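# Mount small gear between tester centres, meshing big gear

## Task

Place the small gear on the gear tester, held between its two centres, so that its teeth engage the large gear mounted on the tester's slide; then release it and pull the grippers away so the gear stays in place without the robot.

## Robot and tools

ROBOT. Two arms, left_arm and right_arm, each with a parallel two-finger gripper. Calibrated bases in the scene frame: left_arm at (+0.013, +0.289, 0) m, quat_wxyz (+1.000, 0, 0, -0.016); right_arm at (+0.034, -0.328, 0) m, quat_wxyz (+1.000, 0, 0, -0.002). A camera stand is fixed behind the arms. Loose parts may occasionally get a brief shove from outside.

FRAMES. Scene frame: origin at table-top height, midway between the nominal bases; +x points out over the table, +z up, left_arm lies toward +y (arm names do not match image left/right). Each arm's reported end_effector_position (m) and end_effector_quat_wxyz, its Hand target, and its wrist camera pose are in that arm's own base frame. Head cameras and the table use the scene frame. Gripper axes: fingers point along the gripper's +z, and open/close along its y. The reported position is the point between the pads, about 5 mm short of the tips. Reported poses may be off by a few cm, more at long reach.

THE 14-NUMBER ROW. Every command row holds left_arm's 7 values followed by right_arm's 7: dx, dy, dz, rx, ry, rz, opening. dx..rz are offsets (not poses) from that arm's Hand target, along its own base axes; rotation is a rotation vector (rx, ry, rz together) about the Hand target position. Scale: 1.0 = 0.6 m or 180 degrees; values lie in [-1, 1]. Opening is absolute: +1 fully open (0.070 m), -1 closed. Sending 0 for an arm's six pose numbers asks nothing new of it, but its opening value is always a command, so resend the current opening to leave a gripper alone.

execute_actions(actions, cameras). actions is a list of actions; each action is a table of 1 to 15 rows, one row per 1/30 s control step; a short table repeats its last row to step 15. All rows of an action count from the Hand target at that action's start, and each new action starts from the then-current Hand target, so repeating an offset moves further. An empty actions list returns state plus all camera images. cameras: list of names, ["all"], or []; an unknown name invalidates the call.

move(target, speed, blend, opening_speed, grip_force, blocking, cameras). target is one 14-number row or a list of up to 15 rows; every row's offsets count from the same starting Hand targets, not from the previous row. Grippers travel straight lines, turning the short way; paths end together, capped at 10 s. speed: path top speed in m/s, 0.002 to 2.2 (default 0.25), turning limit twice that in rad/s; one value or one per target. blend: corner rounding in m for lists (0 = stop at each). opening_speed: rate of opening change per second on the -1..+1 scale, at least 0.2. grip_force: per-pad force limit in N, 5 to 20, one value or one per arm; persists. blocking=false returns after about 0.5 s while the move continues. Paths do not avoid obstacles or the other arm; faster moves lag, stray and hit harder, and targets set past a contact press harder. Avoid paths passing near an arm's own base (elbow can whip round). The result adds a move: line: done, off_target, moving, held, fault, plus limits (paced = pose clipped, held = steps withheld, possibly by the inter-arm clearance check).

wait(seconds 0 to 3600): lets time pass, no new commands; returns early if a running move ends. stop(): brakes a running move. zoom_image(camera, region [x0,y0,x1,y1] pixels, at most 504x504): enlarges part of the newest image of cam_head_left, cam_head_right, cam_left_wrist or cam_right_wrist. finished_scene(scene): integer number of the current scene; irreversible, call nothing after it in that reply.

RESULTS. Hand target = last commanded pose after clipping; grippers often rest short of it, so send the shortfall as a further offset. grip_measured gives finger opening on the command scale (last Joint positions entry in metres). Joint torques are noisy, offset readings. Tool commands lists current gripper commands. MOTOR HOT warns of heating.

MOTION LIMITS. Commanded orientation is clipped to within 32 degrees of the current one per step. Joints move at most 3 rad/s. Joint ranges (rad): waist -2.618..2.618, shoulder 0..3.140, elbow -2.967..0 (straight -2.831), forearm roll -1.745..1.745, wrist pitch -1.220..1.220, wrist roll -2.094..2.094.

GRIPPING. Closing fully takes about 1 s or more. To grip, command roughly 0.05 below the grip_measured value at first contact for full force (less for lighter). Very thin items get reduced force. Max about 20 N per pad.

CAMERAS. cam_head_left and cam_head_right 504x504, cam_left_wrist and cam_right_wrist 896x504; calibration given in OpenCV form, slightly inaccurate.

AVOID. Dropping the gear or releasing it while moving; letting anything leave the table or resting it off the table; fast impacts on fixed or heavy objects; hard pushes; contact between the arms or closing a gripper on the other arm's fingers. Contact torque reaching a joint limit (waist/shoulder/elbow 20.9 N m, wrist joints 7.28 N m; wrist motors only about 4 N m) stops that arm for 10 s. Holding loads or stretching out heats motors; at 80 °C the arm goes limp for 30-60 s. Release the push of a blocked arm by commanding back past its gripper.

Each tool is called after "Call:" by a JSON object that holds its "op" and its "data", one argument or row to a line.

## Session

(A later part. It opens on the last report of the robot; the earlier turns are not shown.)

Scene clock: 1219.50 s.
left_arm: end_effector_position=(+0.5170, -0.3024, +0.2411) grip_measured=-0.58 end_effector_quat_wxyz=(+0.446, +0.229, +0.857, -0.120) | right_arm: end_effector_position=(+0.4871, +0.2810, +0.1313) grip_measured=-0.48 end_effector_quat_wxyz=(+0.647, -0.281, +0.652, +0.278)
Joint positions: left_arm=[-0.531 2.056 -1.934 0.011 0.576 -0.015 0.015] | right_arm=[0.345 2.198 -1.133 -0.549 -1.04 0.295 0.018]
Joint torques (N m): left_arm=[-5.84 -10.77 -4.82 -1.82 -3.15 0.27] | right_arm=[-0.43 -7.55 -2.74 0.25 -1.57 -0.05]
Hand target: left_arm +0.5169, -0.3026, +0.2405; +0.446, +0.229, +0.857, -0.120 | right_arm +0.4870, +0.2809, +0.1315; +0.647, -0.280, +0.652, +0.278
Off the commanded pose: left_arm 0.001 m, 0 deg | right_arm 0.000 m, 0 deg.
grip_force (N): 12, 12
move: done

Call:
{"op": "move", "data": {
  "target": [0, 0, 0, 0, 0, 0, -0.7, 0.0133, 0.0112, 0, 0, 0, 0, -0.6],
  "speed": 0.04,
  "cameras": ["cam_right_wrist", "cam_left_wrist"]
}}

Call:
{"op": "zoom_image", "data": {
  "camera": "cam_right_wrist",
  "region": [340, 100, 590, 320]
}}

Scene clock: 1241.20 s.
left_arm: end_effector_position=(+0.5169, -0.3023, +0.2407) grip_measured=-0.58 end_effector_quat_wxyz=(+0.446, +0.229, +0.857, -0.120) | right_arm: end_effector_position=(+0.4953, +0.2873, +0.1318) grip_measured=-0.48 end_effector_quat_wxyz=(+0.647, -0.280, +0.652, +0.278)
Joint positions: left_arm=[-0.531 2.056 -1.933 0.011 0.576 -0.015 0.015] | right_arm=[0.354 2.22 -1.182 -0.547 -1.015 0.306 0.018]
Joint torques (N m): left_arm=[-6.07 -10.67 -4.73 -1.83 -2.83 0.08] | right_arm=[0.85 -7.17 -2.98 0.39 -1.39 0.13]
Hand target: left_arm +0.5169, -0.3026, +0.2405; +0.446, +0.229, +0.857, -0.120 | right_arm +0.4950, +0.2876, +0.1315; +0.647, -0.280, +0.652, +0.278
Off the commanded pose: left_arm 0.000 m, 0 deg | right_arm 0.000 m, 0 deg.
grip_force (N): 12, 12
move: done
cam_left_wrist: T_world_to_cam=[[-0.53275, -0.84626, 0.00458, 0.01609], [-0.79706, 0.49994, -0.33877, 0.64243], [0.2844, -0.18412, -0.94086, 0.14999]] pos_world=[0.47797, -0.27994, 0.35868]
cam_right_wrist: T_world_to_cam=[[0.73262, -0.68056, -0.01056, -0.16433], [-0.40854, -0.42728, -0.80655, 0.42946], [0.5444, 0.5952, -0.59107, -0.24051]] pos_world=[0.42677, 0.21482, 0.20248]
Images, in order (width x height): cam_left_wrist 896x504, cam_right_wrist 896x504.

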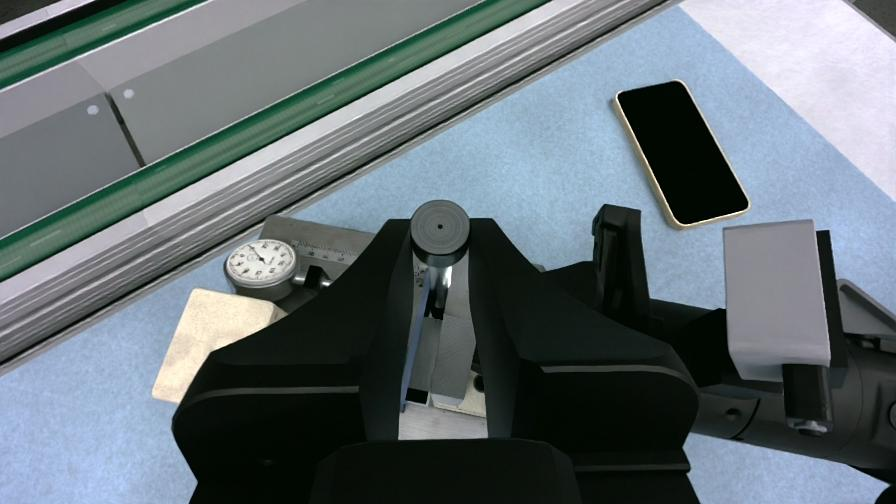

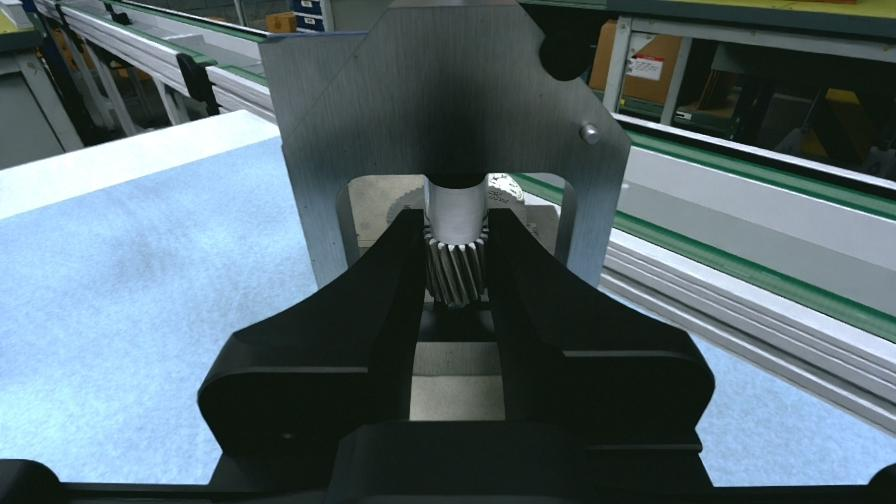

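Scaled by 2.016 from the camera's image (finer frame: 1280x720).

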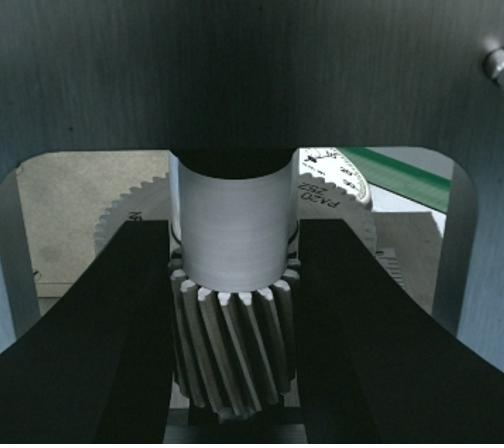

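Call:
{"op": "move", "data": {
  "target": [0, 0, 0, 0, 0, 0, -0.7, 0.0046, 0.0048, 0, 0, 0, 0, -0.6],
  "speed": 0.02,
  "cameras": ["cam_right_wrist", "cam_head_left", "cam_head_right"]
}}

Call:
{"op": "zoom_image", "data": {
  "camera": "cam_right_wrist",
  "region": [340, 100, 590, 320]
}}

Call:
{"op": "zoom_image", "data": {
  "camera": "cam_head_left",
  "region": [220, 80, 340, 190]
}}

Call:
{"op": "zoom_image", "data": {
  "camera": "cam_head_right",
  "region": [240, 80, 360, 190]
}}

Scene clock: 1248.47 s.
left_arm: end_effector_position=(+0.5169, -0.3023, +0.2407) grip_measured=-0.58 end_effector_quat_wxyz=(+0.446, +0.229, +0.857, -0.120) | right_arm: end_effector_position=(+0.4977, +0.2900, +0.1318) grip_measured=-0.48 end_effector_quat_wxyz=(+0.647, -0.280, +0.652, +0.278)
Joint positions: left_arm=[-0.531 2.056 -1.933 0.011 0.576 -0.015 0.015] | right_arm=[0.358 2.227 -1.199 -0.545 -1.006 0.309 0.018]
Joint torques (N m): left_arm=[-6.07 -10.69 -4.64 -1.84 -2.88 0.02] | right_arm=[1.44 -6.79 -3.87 0.38 -1.02 0.18]
Hand target: left_arm +0.5169, -0.3026, +0.2405; +0.446, +0.229, +0.857, -0.120 | right_arm +0.4977, +0.2905, +0.1315; +0.647, -0.280, +0.652, +0.278
Off the commanded pose: left_arm 0.000 m, 0 deg | right_arm 0.001 m, 0 deg.
grip_force (N): 12, 12
move: done
cam_right_wrist: T_world_to_cam=[[0.73268, -0.68049, -0.01054, -0.16437], [-0.40842, -0.42726, -0.80662, 0.43167], [0.5444, 0.5953, -0.59097, -0.24346]] pos_world=[0.42927, 0.21752, 0.20258]
Images, in order (width x height): cam_head_left 504x504, cam_head_right 504x504, cam_right_wrist 896x504.

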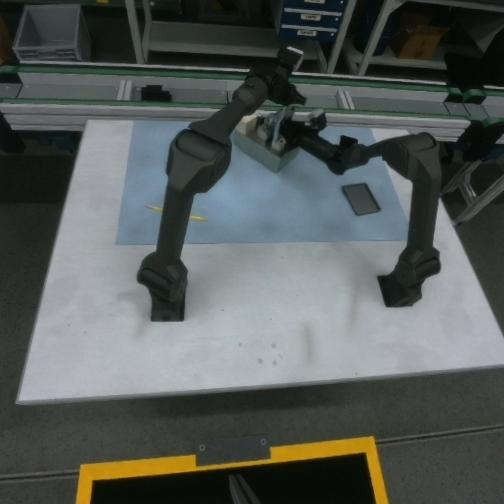

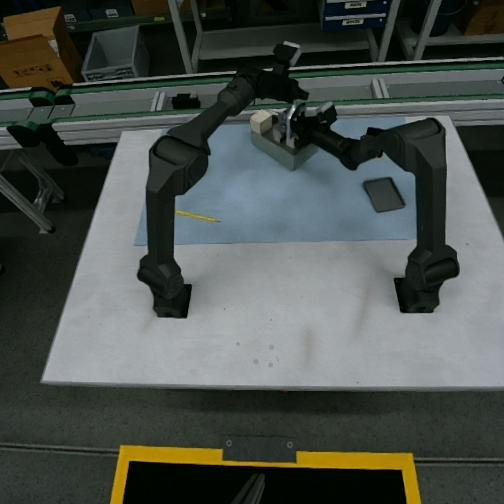

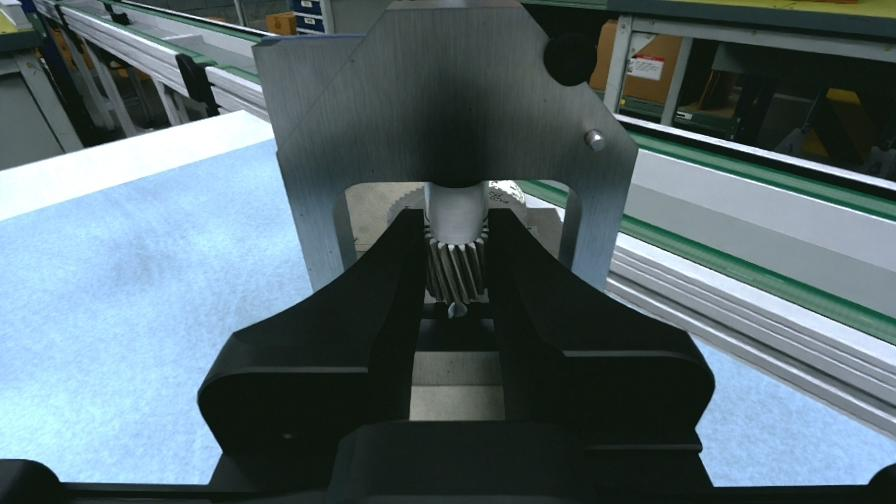

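Scaled by 2.016 from the camera's image (finer frame: 1280x720).

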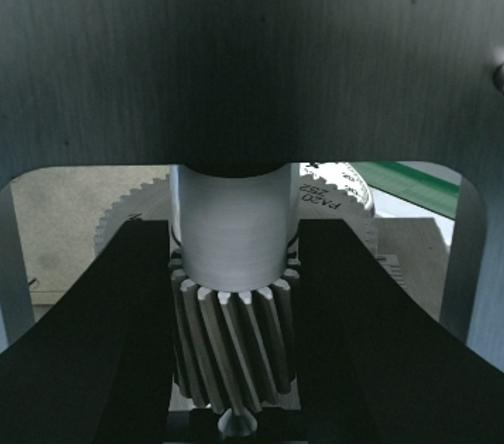

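Scaled by 4.200 from the camera's image (finer frame: 720x720).

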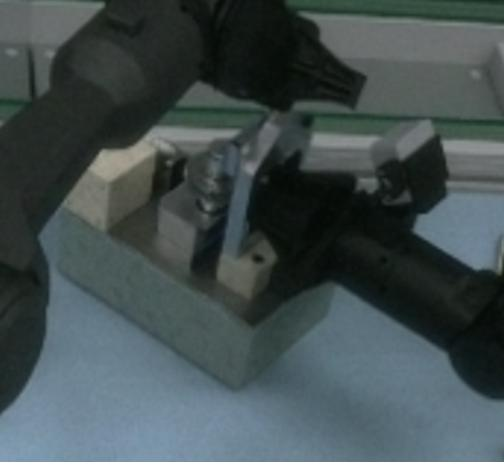

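Scaled by 4.200 from the camera's image (finer frame: 720x720).

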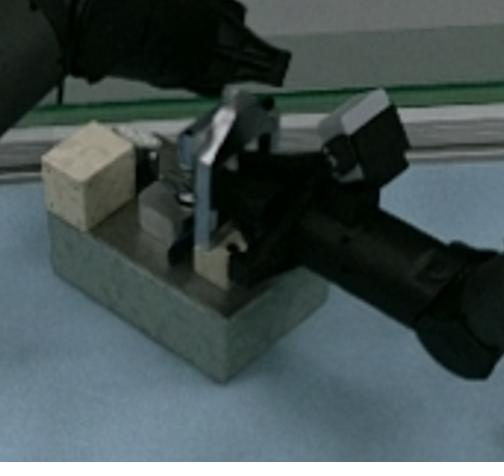

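Call:
{"op": "zoom_image", "data": {
  "camera": "cam_right_wrist",
  "region": [410, 230, 510, 330]
}}

Scaled by 5.040 from the camera's image (finer frame: 1280x720).

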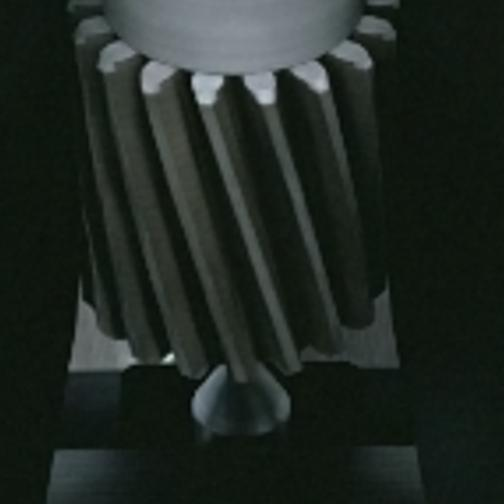

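Call:
{"op": "move", "data": {
  "target": [0, 0, 0, 0, 0, 0, -0.7, 0.0005, 0, -0.0085, 0, 0, 0, -0.6],
  "speed": 0.02,
  "cameras": ["cam_right_wrist"]
}}

Call:
{"op": "zoom_image", "data": {
  "camera": "cam_right_wrist",
  "region": [410, 230, 510, 330]
}}

Call:
{"op": "zoom_image", "data": {
  "camera": "cam_right_wrist",
  "region": [340, 100, 590, 320]
}}

Scene clock: 1264.40 s.
left_arm: end_effector_position=(+0.5169, -0.3023, +0.2407) grip_measured=-0.58 end_effector_quat_wxyz=(+0.446, +0.229, +0.857, -0.120) | right_arm: end_effector_position=(+0.4983, +0.2905, +0.1297) grip_measured=-0.48 end_effector_quat_wxyz=(+0.650, -0.280, +0.649, +0.279)
Joint positions: left_arm=[-0.531 2.056 -1.933 0.011 0.576 -0.015 0.015] | right_arm=[0.358 2.239 -1.203 -0.54 -1.021 0.303 0.018]
Joint torques (N m): left_arm=[-6.01 -10.71 -4.74 -1.83 -2.94 -0.04] | right_arm=[1 -3.99 -2.12 0.09 0.98 -0.04]
Hand target: left_arm +0.5169, -0.3026, +0.2405; +0.446, +0.229, +0.857, -0.120 | right_arm +0.4980, +0.2905, +0.1264; +0.647, -0.280, +0.652, +0.278
Off the commanded pose: left_arm 0.000 m, 0 deg | right_arm 0.003 m, 0 deg.
grip_force (N): 12, 12
move: done
cam_right_wrist: T_world_to_cam=[[0.7335, -0.67961, -0.01026, -0.16522], [-0.40339, -0.42313, -0.81132, 0.42725], [0.54704, 0.59924, -0.58451, -0.24868]] pos_world=[0.42957, 0.21752, 0.19958]

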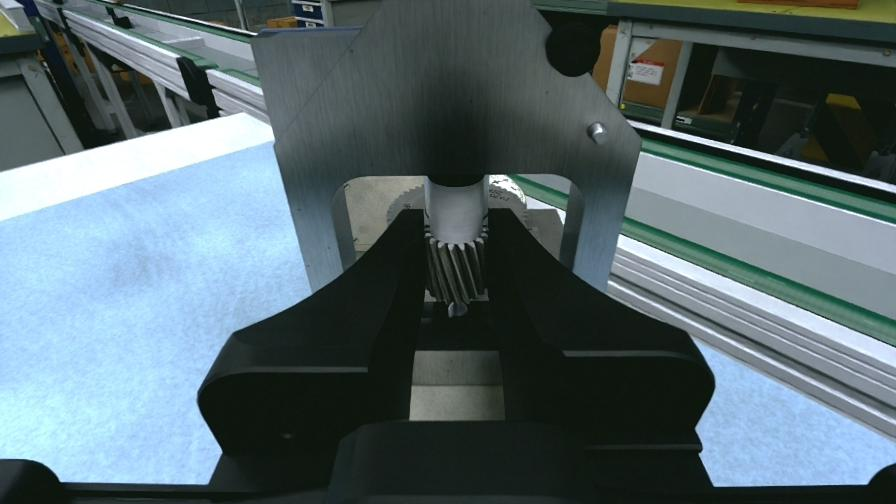

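Scaled by 5.040 from the camera's image (finer frame: 1280x720).

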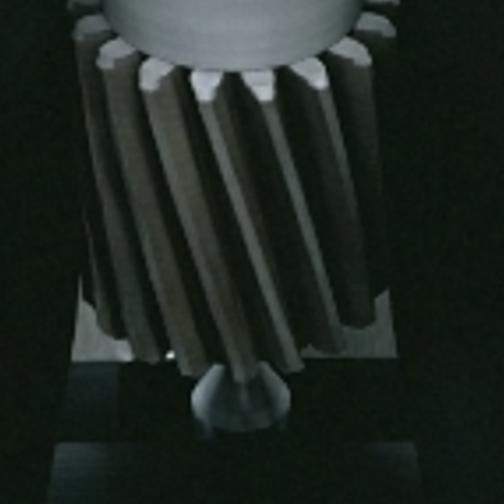

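Scaled by 2.016 from the camera's image (finer frame: 1280x720).

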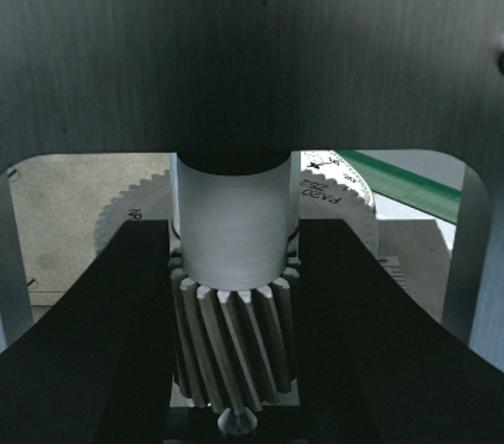

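Call:
{"op": "move", "data": {
  "target": [
    [0, 0, 0, 0, 0, 0, -0.7, 0.0018, 0.0006, 0.002, 0, 0, 0, -0.6],
    [0, 0, 0, 0, 0, 0, -0.7, 0.003, 0.0018, 0.001, 0, 0, 0, -0.6]
  ],
  "speed": 0.01,
  "blend": [0.002, 0],
  "cameras": ["cam_right_wrist"]
}}

Call:
{"op": "zoom_image", "data": {
  "camera": "cam_right_wrist",
  "region": [410, 230, 510, 330]
}}

Scene clock: 1332.37 s.
left_arm: end_effector_position=(+0.5169, -0.3023, +0.2407) grip_measured=-0.58 end_effector_quat_wxyz=(+0.446, +0.229, +0.857, -0.120) | right_arm: end_effector_position=(+0.4998, +0.2912, +0.1270) grip_measured=-0.48 end_effector_quat_wxyz=(+0.647, -0.280, +0.652, +0.278)
Joint positions: left_arm=[-0.531 2.056 -1.933 0.011 0.576 -0.015 0.015] | right_arm=[0.359 2.245 -1.211 -0.542 -1.009 0.306 0.018]
Joint torques (N m): left_arm=[-6.02 -11.47 -4.91 -1.68 -3.08 0.01] | right_arm=[1.54 -7.35 -4.41 0.48 -1.52 0.14]
Hand target: left_arm +0.5169, -0.3026, +0.2405; +0.446, +0.229, +0.857, -0.120 | right_arm +0.4998, +0.2915, +0.1270; +0.647, -0.280, +0.652, +0.278
Off the commanded pose: left_arm 0.000 m, 0 deg | right_arm 0.000 m, 0 deg.
grip_force (N): 12, 12
move: done; blend cut to 0.0006 m at target 1
cam_right_wrist: T_world_to_cam=[[0.73284, -0.68032, -0.01048, -0.16525], [-0.40882, -0.42796, -0.80605, 0.42946], [0.54388, 0.59499, -0.59176, -0.24765]] pos_world=[0.43137, 0.21872, 0.19789]

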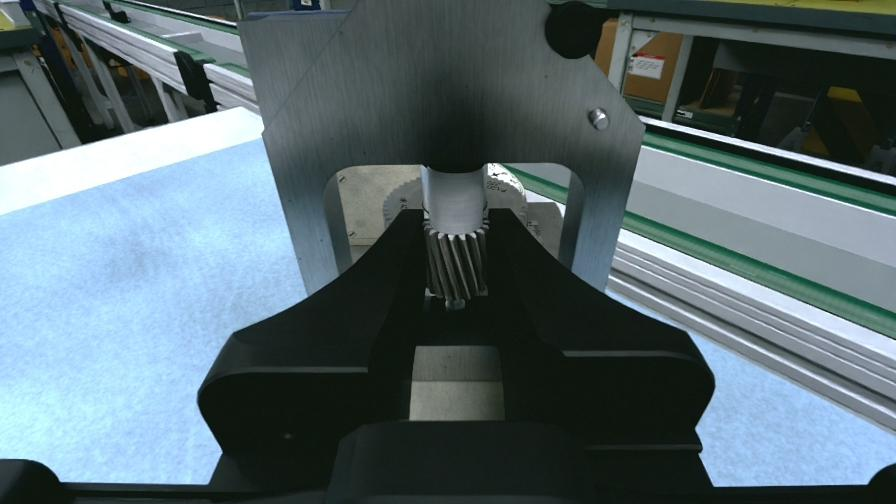

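Scaled by 5.040 from the camera's image (finer frame: 1280x720).

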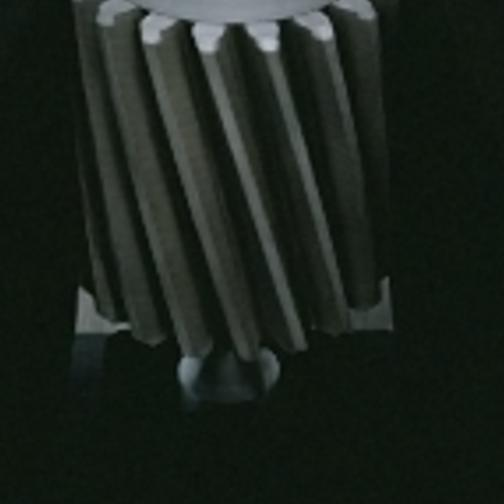

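Call:
{"op": "move", "data": {
  "target": [
    [0, 0, 0, 0, 0, 0, -0.7, -0.0005, 0.0005, -0.003, 0, 0, 0, -0.6]
  ],
  "speed": 0.01,
  "cameras": ["cam_right_wrist"]
}}

Call:
{"op": "zoom_image", "data": {
  "camera": "cam_right_wrist",
  "region": [410, 230, 510, 330]
}}

Scene clock: 1365.20 s.
left_arm: end_effector_position=(+0.5169, -0.3023, +0.2407) grip_measured=-0.58 end_effector_quat_wxyz=(+0.446, +0.229, +0.857, -0.120) | right_arm: end_effector_position=(+0.4997, +0.2915, +0.1267) grip_measured=-0.48 end_effector_quat_wxyz=(+0.648, -0.280, +0.651, +0.278)
Joint positions: left_arm=[-0.531 2.056 -1.933 0.011 0.576 -0.015 0.015] | right_arm=[0.36 2.248 -1.211 -0.539 -1.015 0.302 0.018]
Joint torques (N m): left_arm=[-6.01 -11.94 -5.27 -1.61 -3.12 0.1] | right_arm=[1.69 -7.13 -3.76 0.37 -1.5 0]
Hand target: left_arm +0.5169, -0.3026, +0.2405; +0.446, +0.229, +0.857, -0.120 | right_arm +0.4995, +0.2918, +0.1252; +0.647, -0.280, +0.652, +0.278
Off the commanded pose: left_arm 0.000 m, 0 deg | right_arm 0.002 m, 0 deg.
grip_force (N): 12, 12
move: done
cam_right_wrist: T_world_to_cam=[[0.73289, -0.68027, -0.01029, -0.16498], [-0.40668, -0.42591, -0.80822, 0.42791], [0.54542, 0.59652, -0.58879, -0.2496]] pos_world=[0.43107, 0.21892, 0.19718]

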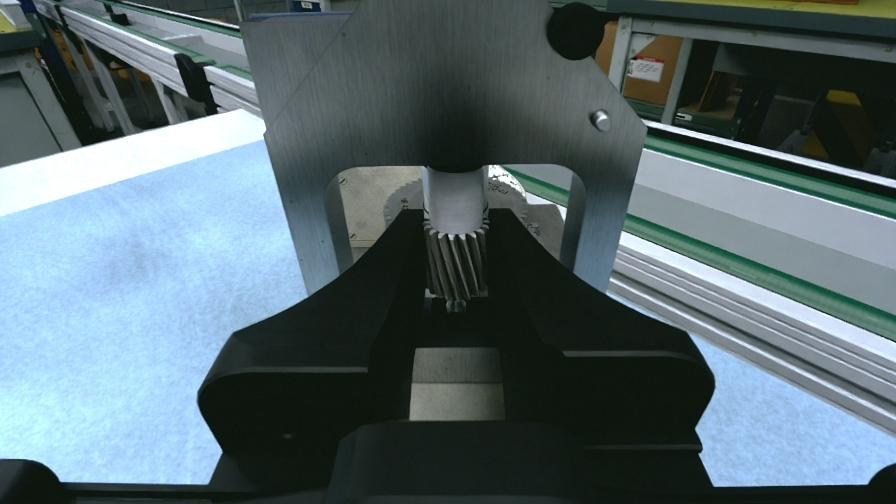

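Scaled by 5.040 from the camera's image (finer frame: 1280x720).

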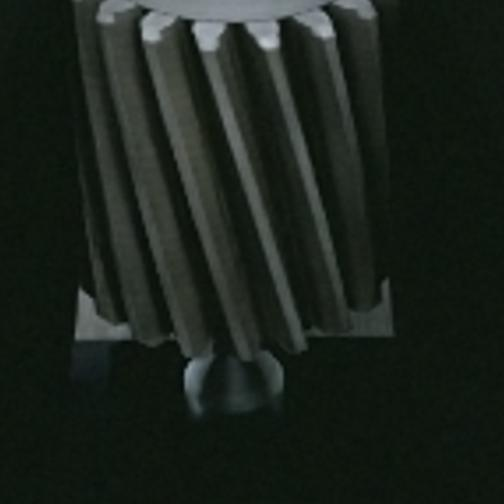

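Call:
{"op": "move", "data": {
  "target": [0, 0, 0, 0, 0, 0, -0.7, -0.0014, -0.0014, -0.001, 0, 0, 0, -0.6],
  "speed": 0.01,
  "cameras": ["cam_right_wrist"]
}}

Call:
{"op": "zoom_image", "data": {
  "camera": "cam_right_wrist",
  "region": [410, 230, 510, 330]
}}

Scene clock: 1369.73 s.
left_arm: end_effector_position=(+0.5169, -0.3023, +0.2407) grip_measured=-0.58 end_effector_quat_wxyz=(+0.446, +0.229, +0.857, -0.120) | right_arm: end_effector_position=(+0.4986, +0.2911, +0.1237) grip_measured=-0.48 end_effector_quat_wxyz=(+0.646, -0.280, +0.653, +0.278)
Joint positions: left_arm=[-0.531 2.056 -1.933 0.011 0.576 -0.015 0.015] | right_arm=[0.36 2.249 -1.205 -0.539 -1.016 0.301 0.018]
Joint torques (N m): left_arm=[-6.01 -11.94 -5.32 -1.65 -3.11 0.12] | right_arm=[0.29 -5.22 -2 -0.01 -0.35 -0.05]
Hand target: left_arm +0.5169, -0.3026, +0.2405; +0.446, +0.229, +0.857, -0.120 | right_arm +0.4987, +0.2910, +0.1246; +0.647, -0.280, +0.652, +0.278
Off the commanded pose: left_arm 0.000 m, 0 deg | right_arm 0.001 m, 0 deg.
grip_force (N): 12, 12
move: done
cam_right_wrist: T_world_to_cam=[[0.73306, -0.68007, -0.01189, -0.16443], [-0.41081, -0.42875, -0.80462, 0.4273], [0.5421, 0.59471, -0.59368, -0.24774]] pos_world=[0.43037, 0.21872, 0.19478]

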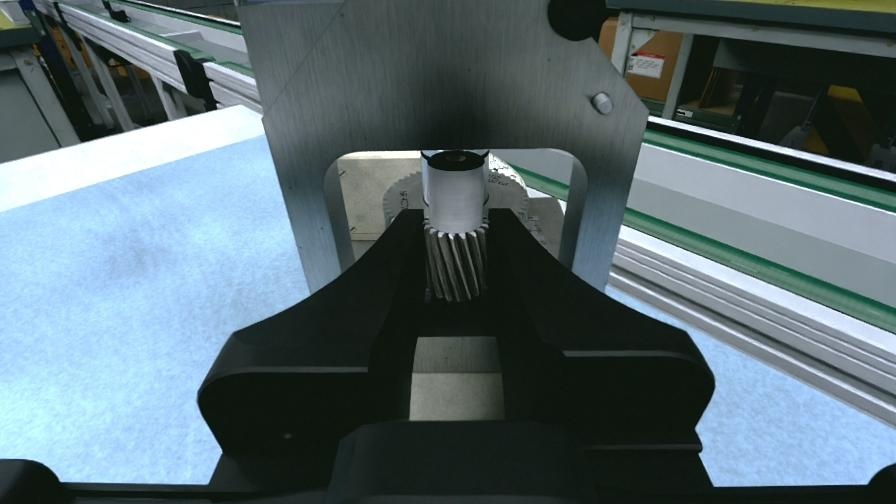

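Scaled by 5.040 from the camera's image (finer frame: 1280x720).

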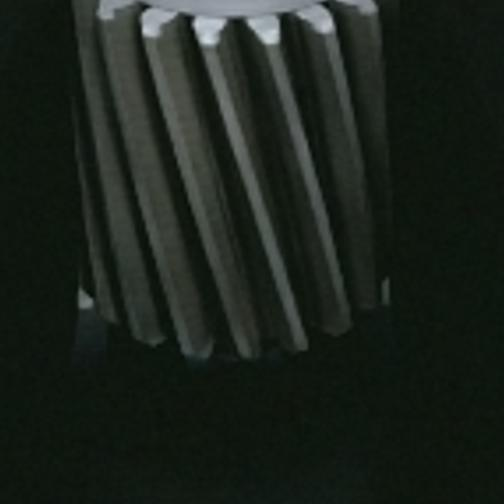

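Call:
{"op": "move", "data": {
  "target": [0, 0, -0.0133, 0, 0, 0, -0.7, 0, 0, 0, 0, 0, 0, -0.6],
  "speed": 0.04,
  "cameras": ["cam_right_wrist"]
}}

Call:
{"op": "zoom_image", "data": {
  "camera": "cam_right_wrist",
  "region": [360, 110, 560, 310]
}}

Scene clock: 1376.70 s.
left_arm: end_effector_position=(+0.5170, -0.3025, +0.2334) grip_measured=-0.58 end_effector_quat_wxyz=(+0.447, +0.229, +0.856, -0.120) | right_arm: end_effector_position=(+0.4985, +0.2912, +0.1241) grip_measured=-0.48 end_effector_quat_wxyz=(+0.647, -0.280, +0.653, +0.278)
Joint positions: left_arm=[-0.531 2.054 -1.9 0.011 0.541 -0.015 0.015] | right_arm=[0.36 2.249 -1.205 -0.539 -1.018 0.301 0.018]
Joint torques (N m): left_arm=[-6 -10.65 -4.72 -1.48 -2.55 -0.05] | right_arm=[0.77 -8.72 -4.5 0.4 -1.9 -0.03]
Hand target: left_arm +0.5169, -0.3026, +0.2325; +0.446, +0.229, +0.857, -0.120 | right_arm +0.4987, +0.2910, +0.1246; +0.647, -0.280, +0.652, +0.278
Off the commanded pose: left_arm 0.001 m, 0 deg | right_arm 0.001 m, 0 deg.
grip_force (N): 12, 12
move: done
cam_right_wrist: T_world_to_cam=[[0.73338, -0.67971, -0.0119, -0.16464], [-0.40971, -0.42797, -0.80559, 0.42693], [0.54248, 0.59568, -0.59235, -0.24814]] pos_world=[0.43027, 0.21862, 0.19498]

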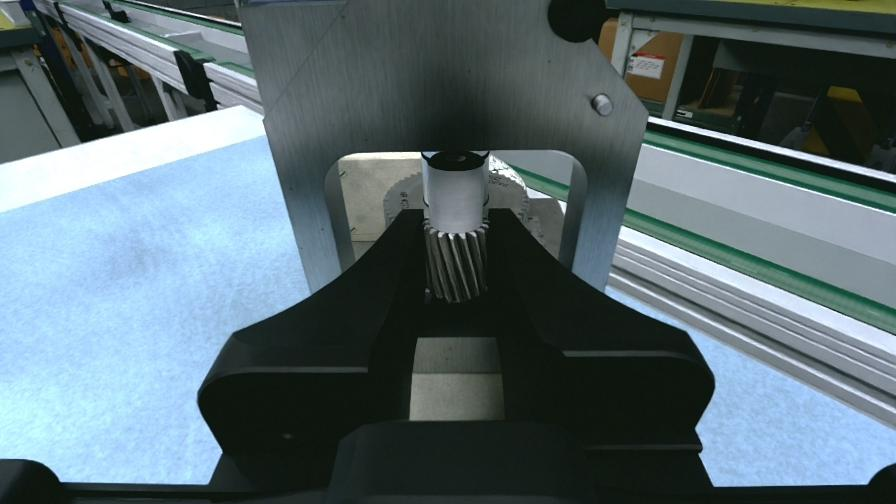

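Scaled by 2.520 from the camera's image (finer frame: 1280x720).

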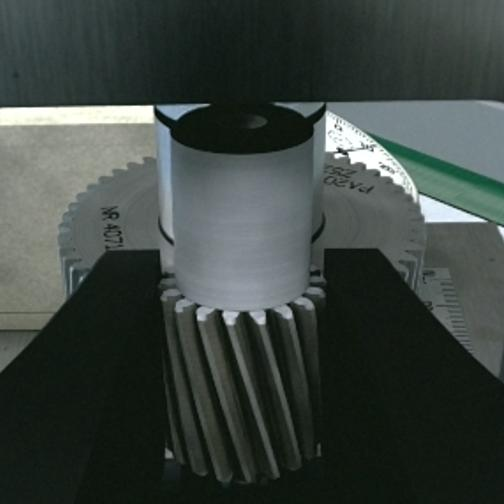

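Call:
{"op": "move", "data": {
  "target": [0, 0, -0.0133, 0, 0, 0, -0.7, 0, 0, 0, 0, 0, 0, -0.6],
  "speed": 0.03,
  "cameras": ["cam_right_wrist"]
}}

Call:
{"op": "zoom_image", "data": {
  "camera": "cam_right_wrist",
  "region": [360, 110, 560, 310]
}}

Scene clock: 1384.10 s.
left_arm: end_effector_position=(+0.5171, -0.3026, +0.2286) grip_measured=-0.58 end_effector_quat_wxyz=(+0.450, +0.229, +0.855, -0.121) | right_arm: end_effector_position=(+0.4985, +0.2912, +0.1241) grip_measured=-0.48 end_effector_quat_wxyz=(+0.647, -0.280, +0.653, +0.278)
Joint positions: left_arm=[-0.531 2.05 -1.87 0.011 0.508 -0.015 0.015] | right_arm=[0.36 2.249 -1.205 -0.539 -1.018 0.301 0.018]
Joint torques (N m): left_arm=[-5.79 -6.23 -2.33 -1.36 -0.94 -0.05] | right_arm=[1.35 -8.61 -4.54 0.45 -2.33 -0.01]
Hand target: left_arm +0.5169, -0.3026, +0.2245; +0.446, +0.229, +0.857, -0.120 | right_arm +0.4987, +0.2910, +0.1246; +0.647, -0.280, +0.652, +0.278
Off the commanded pose: left_arm 0.004 m, 1 deg | right_arm 0.001 m, 0 deg.
grip_force (N): 12, 12
move: off_target (left_arm)
cam_right_wrist: T_world_to_cam=[[0.73338, -0.67971, -0.0119, -0.16464], [-0.40971, -0.42797, -0.80559, 0.42693], [0.54248, 0.59568, -0.59235, -0.24814]] pos_world=[0.43027, 0.21862, 0.19498]

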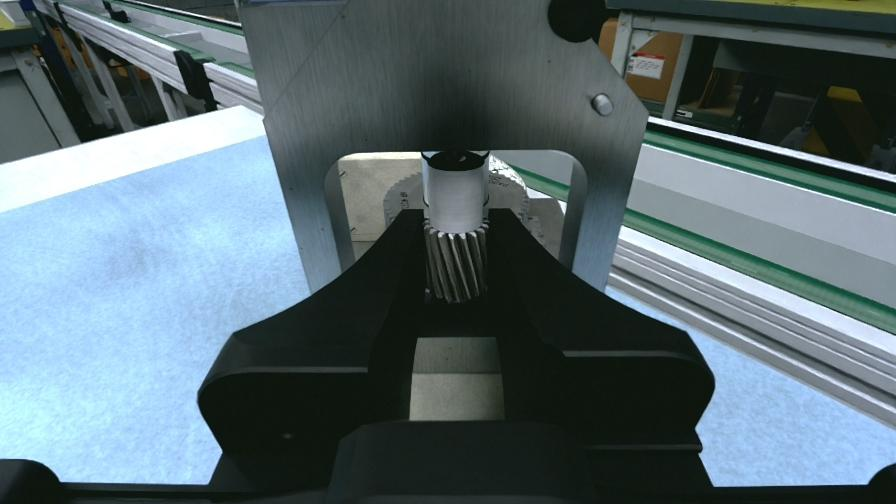

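Scaled by 2.520 from the camera's image (finer frame: 1280x720).

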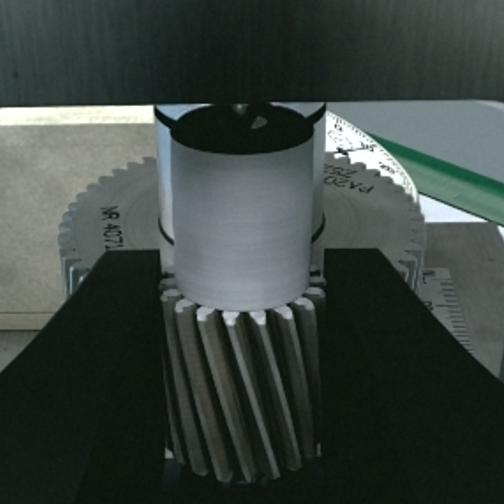

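Call:
{"op": "zoom_image", "data": {
  "camera": "cam_right_wrist",
  "region": [420, 135, 495, 180]
}}

Scaled by 6.720 from the camera's image (finer frame: 1280x720).

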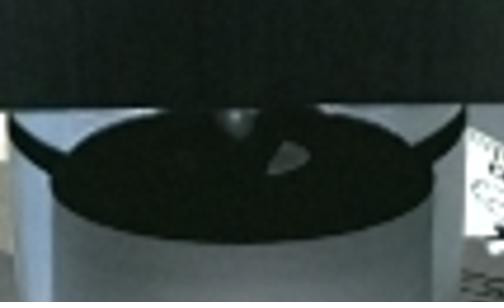

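Call:
{"op": "move", "data": {
  "target": [0, 0, 0, 0, 0, 0, -0.7, 0.0007, 0.0007, 0, -0.006, 0.0057, 0, -0.6],
  "speed": 0.01,
  "cameras": ["cam_right_wrist"]
}}

Call:
{"op": "zoom_image", "data": {
  "camera": "cam_right_wrist",
  "region": [420, 135, 495, 180]
}}

Scene clock: 1422.37 s.
left_arm: end_effector_position=(+0.5169, -0.3025, +0.2251) grip_measured=-0.58 end_effector_quat_wxyz=(+0.446, +0.229, +0.857, -0.120) | right_arm: end_effector_position=(+0.4991, +0.2912, +0.1244) grip_measured=-0.48 end_effector_quat_wxyz=(+0.639, -0.284, +0.661, +0.274)
Joint positions: left_arm=[-0.531 2.054 -1.868 0.011 0.511 -0.015 0.015] | right_arm=[0.36 2.235 -1.208 -0.553 -0.979 0.316 0.018]
Joint torques (N m): left_arm=[-5.06 1.15 1.31 -1.63 2.83 0.03] | right_arm=[2.64 -9.29 -5.52 0.35 -2.51 0.15]
Hand target: left_arm +0.5169, -0.3026, +0.2245; +0.446, +0.229, +0.857, -0.120 | right_arm +0.4991, +0.2914, +0.1246; +0.639, -0.284, +0.661, +0.274
Off the commanded pose: left_arm 0.001 m, 0 deg | right_arm 0.000 m, 0 deg.
grip_force (N): 12, 12
move: done
cam_right_wrist: T_world_to_cam=[[0.73257, -0.68058, -0.0119, -0.16443], [-0.4236, -0.44214, -0.79062, 0.43667], [0.53282, 0.58423, -0.61219, -0.23767]] pos_world=[0.43207, 0.22002, 0.19778]

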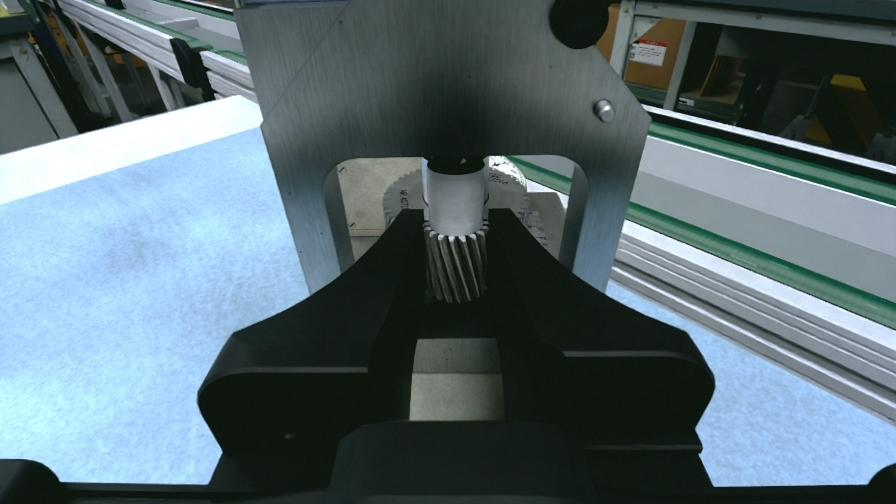

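Scaled by 6.720 from the camera's image (finer frame: 1280x720).

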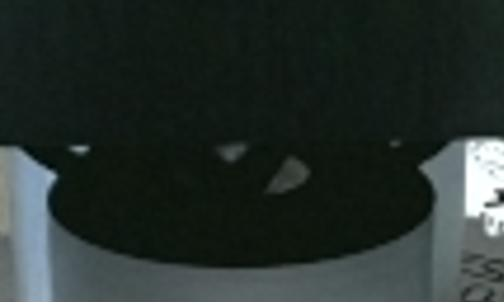

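Call:
{"op": "move", "data": {
  "target": [
    [0, 0, 0.0012, 0, 0, 0, -0.7, 0, 0, 0, 0, 0, 0, -0.6],
    [0, 0, 0.0012, 0, 0, 0, 0.1, 0, 0, 0, 0, 0, 0, -0.6]
  ],
  "speed": 0.02,
  "opening_speed": 1.0,
  "cameras": ["cam_right_wrist", "cam_left_wrist"]
}}

Call:
{"op": "zoom_image", "data": {
  "camera": "cam_right_wrist",
  "region": [360, 110, 560, 310]
}}

Scene clock: 1429.47 s.
left_arm: end_effector_position=(+0.5165, -0.3029, +0.2247) grip_measured=+0.10 end_effector_quat_wxyz=(+0.445, +0.230, +0.857, -0.120) | right_arm: end_effector_position=(+0.4993, +0.2913, +0.1247) grip_measured=-0.48 end_effector_quat_wxyz=(+0.639, -0.284, +0.660, +0.274)
Joint positions: left_arm=[-0.532 2.055 -1.87 0.011 0.515 -0.015 0.038] | right_arm=[0.36 2.235 -1.209 -0.553 -0.979 0.316 0.018]
Joint torques (N m): left_arm=[0.53 -8.33 -3.71 -0.06 -1.29 0.11] | right_arm=[1.49 -8.41 -4.04 0.18 -2.33 -0.04]
Hand target: left_arm +0.5169, -0.3026, +0.2253; +0.446, +0.229, +0.857, -0.120 | right_arm +0.4991, +0.2914, +0.1246; +0.639, -0.284, +0.661, +0.274
Off the commanded pose: left_arm 0.001 m, 0 deg | right_arm 0.000 m, 0 deg.
grip_force (N): 12, 12
move: done
cam_left_wrist: T_world_to_cam=[[-0.53427, -0.8453, 0.00436, 0.01654], [-0.79667, 0.5018, -0.33692, 0.63691], [0.28261, -0.18348, -0.94152, 0.13613]] pos_world=[0.47778, -0.28064, 0.34269]
cam_right_wrist: T_world_to_cam=[[0.73259, -0.68058, -0.01152, -0.16459], [-0.42296, -0.4419, -0.7911, 0.43664], [0.53331, 0.58442, -0.61158, -0.23798]] pos_world=[0.43217, 0.22002, 0.19798]
Images, in order (width x height): cam_left_wrist 896x504, cam_right_wrist 896x504.

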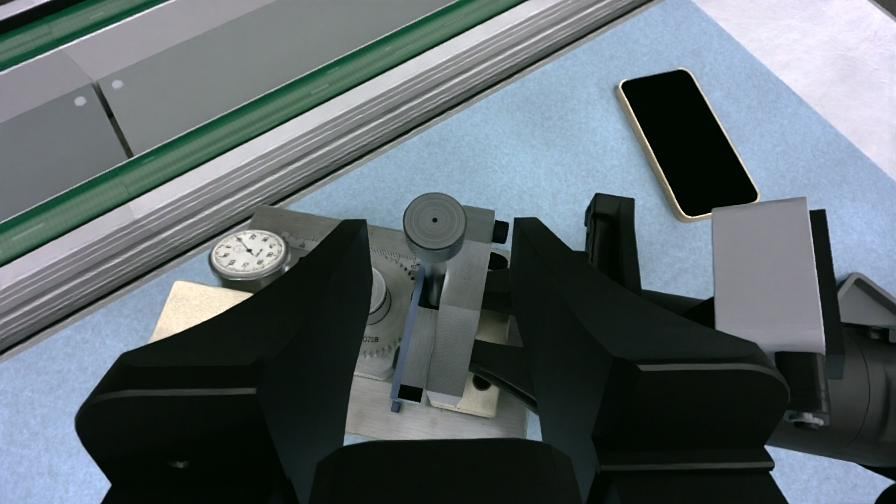

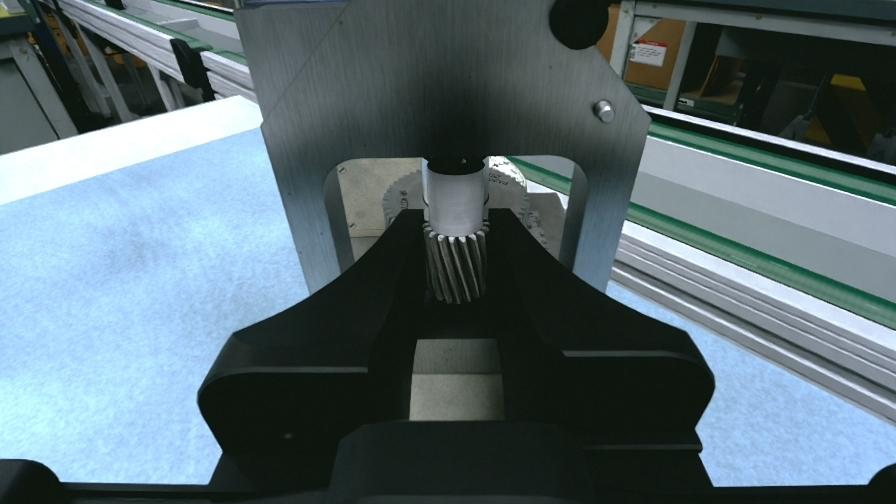

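Scaled by 2.520 from the camera's image (finer frame: 1280x720).

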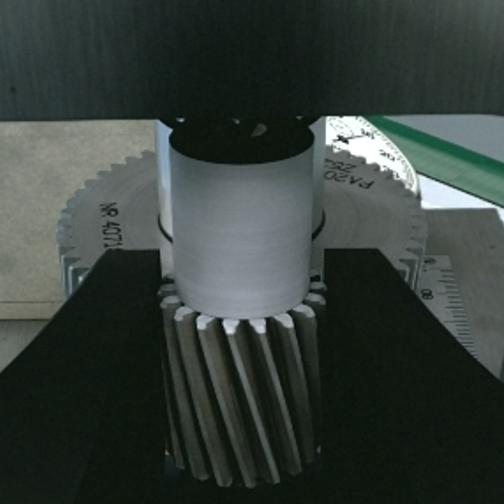

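Call:
{"op": "move", "data": {
  "target": [
    [-0.0988, 0.0357, 0.0912, 0, 0, 0, 0.1, 0, 0, 0, 0, 0, 0, -0.6],
    [-0.1615, 0.1043, 0.1078, 0, 0, 0, 0.1, 0, 0, 0, 0, 0, 0, -0.6],
    [-0.1948, 0.171, 0.0412, -0.0921, -0.1705, 0.016, 0.1, 0, 0, 0, 0, 0, 0, -0.6],
    [-0.1265, 0.0877, -0.1588, -0.5176, 0.0045, 0.2555, 1.0, 0, 0, 0, 0, 0, 0, -0.6]
  ],
  "speed": 0.35,
  "blend": [0.03, 0.02, 0.02, 0],
  "cameras": ["cam_left_wrist"]
}}

Call:
{"op": "zoom_image", "data": {
  "camera": "cam_left_wrist",
  "region": [360, 160, 600, 340]
}}

Scene clock: 1444.80 s.
left_arm: end_effector_position=(+0.4412, -0.2498, +0.1299) grip_measured=+0.98 end_effector_quat_wxyz=(+0.473, -0.473, +0.526, -0.525) | right_arm: end_effector_position=(+0.4993, +0.2913, +0.1247) grip_measured=-0.48 end_effector_quat_wxyz=(+0.639, -0.284, +0.660, +0.274)
Joint positions: left_arm=[-0.799 2.126 -0.945 -0.754 -1.21 -1.25 0.069] | right_arm=[0.36 2.235 -1.209 -0.553 -0.979 0.316 0.018]
Joint torques (N m): left_arm=[0 -7.09 -1.26 0.3 -1.43 0.26] | right_arm=[0.55 -8.14 -3.65 0.23 -2.04 -0.01]
Hand target: left_arm +0.4410, -0.2500, +0.1300; +0.473, -0.473, +0.526, -0.525 | right_arm +0.4991, +0.2914, +0.1246; +0.639, -0.284, +0.661, +0.274
Off the commanded pose: left_arm 0.000 m, 0 deg | right_arm 0.000 m, 0 deg.
grip_force (N): 12, 12
move: done; blend cut to 0.0283 m at target 1
cam_left_wrist: T_world_to_cam=[[-0.03494, -0.01661, 0.99925, -0.12079], [-0.65767, -0.75247, -0.0355, 0.10459], [0.7525, -0.65841, 0.01537, -0.37222]] pos_world=[0.34465, -0.16838, 0.13014]

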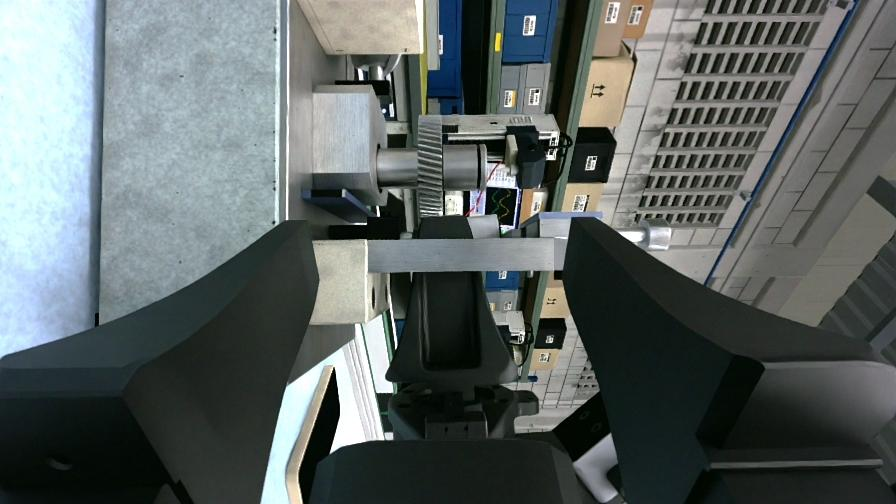

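Scaled by 2.100 from the camera's image (finer frame: 1280x720).

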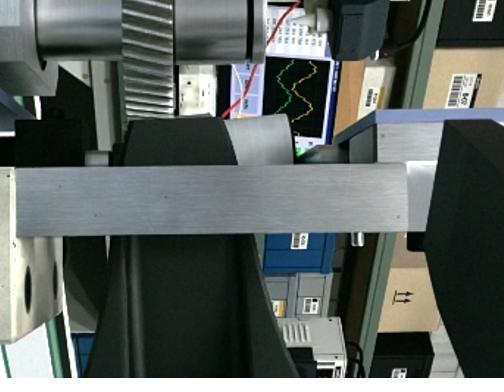

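Call:
{"op": "zoom_image", "data": {
  "camera": "cam_left_wrist",
  "region": [400, 200, 530, 280]
}}

Scaled by 3.877 from the camera's image (finer frame: 1280x720).

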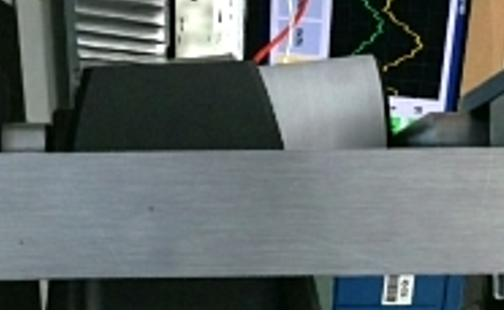

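Call:
{"op": "move", "data": {
  "target": [0, 0, 0, 0, 0, 0, 1.0, -0.0025, -0.0027, 0, 0.0258, -0.0245, 0, -0.6],
  "speed": 0.01,
  "cameras": ["cam_left_wrist", "cam_right_wrist"]
}}

Call:
{"op": "zoom_image", "data": {
  "camera": "cam_left_wrist",
  "region": [400, 200, 530, 280]
}}

Call:
{"op": "zoom_image", "data": {
  "camera": "cam_right_wrist",
  "region": [420, 120, 495, 180]
}}

Scene clock: 1473.50 s.
left_arm: end_effector_position=(+0.4412, -0.2498, +0.1299) grip_measured=+0.98 end_effector_quat_wxyz=(+0.473, -0.473, +0.526, -0.525) | right_arm: end_effector_position=(+0.4974, +0.2902, +0.1257) grip_measured=-0.48 end_effector_quat_wxyz=(+0.675, -0.268, +0.623, +0.291)
Joint positions: left_arm=[-0.799 2.126 -0.945 -0.754 -1.21 -1.25 0.069] | right_arm=[0.359 2.298 -1.203 -0.5 -1.148 0.259 0.018]
Joint torques (N m): left_arm=[0.43 -7.18 -1.32 0.29 -1.43 0.26] | right_arm=[-0.79 -6.99 -2.31 0.18 -1.68 0.1]
Hand target: left_arm +0.4410, -0.2500, +0.1300; +0.473, -0.473, +0.526, -0.525 | right_arm +0.4976, +0.2898, +0.1246; +0.674, -0.268, +0.624, +0.290
Off the commanded pose: left_arm 0.000 m, 0 deg | right_arm 0.001 m, 0 deg.
grip_force (N): 12, 12
move: done
cam_left_wrist: T_world_to_cam=[[-0.03494, -0.01661, 0.99925, -0.12079], [-0.65767, -0.75247, -0.0355, 0.10459], [0.7525, -0.65841, 0.01537, -0.37222]] pos_world=[0.34465, -0.16838, 0.13014]
cam_right_wrist: T_world_to_cam=[[0.73456, -0.67847, -0.01017, -0.1656], [-0.35795, -0.37472, -0.85525, 0.39235], [0.57645, 0.63187, -0.51811, -0.28274]] pos_world=[0.42507, 0.21332, 0.18738]

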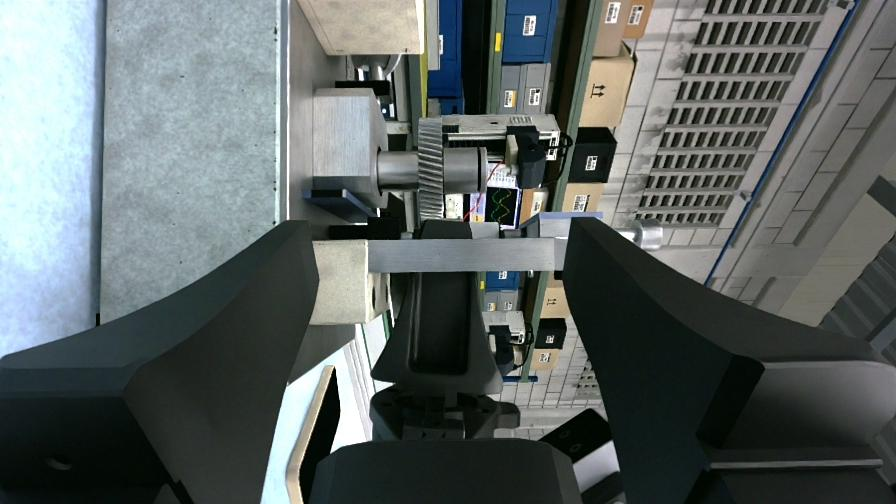

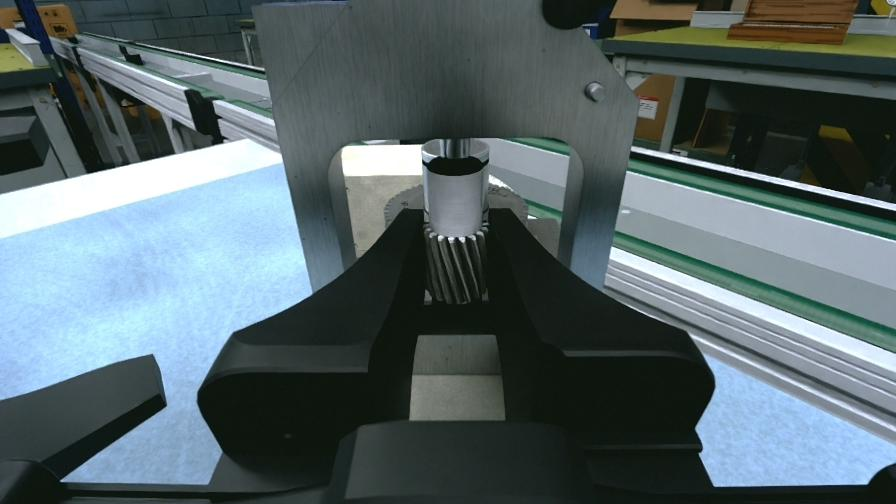

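Scaled by 3.877 from the camera's image (finer frame: 1280x720).

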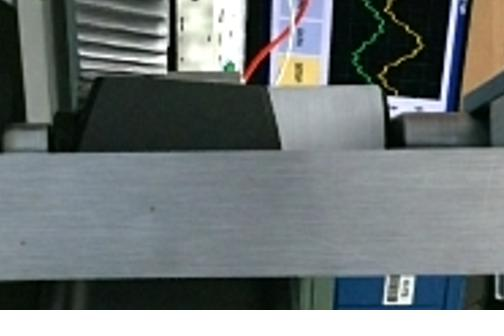

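Scaled by 6.720 from the camera's image (finer frame: 1280x720).

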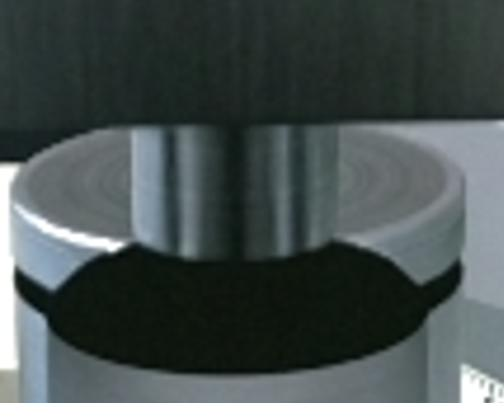

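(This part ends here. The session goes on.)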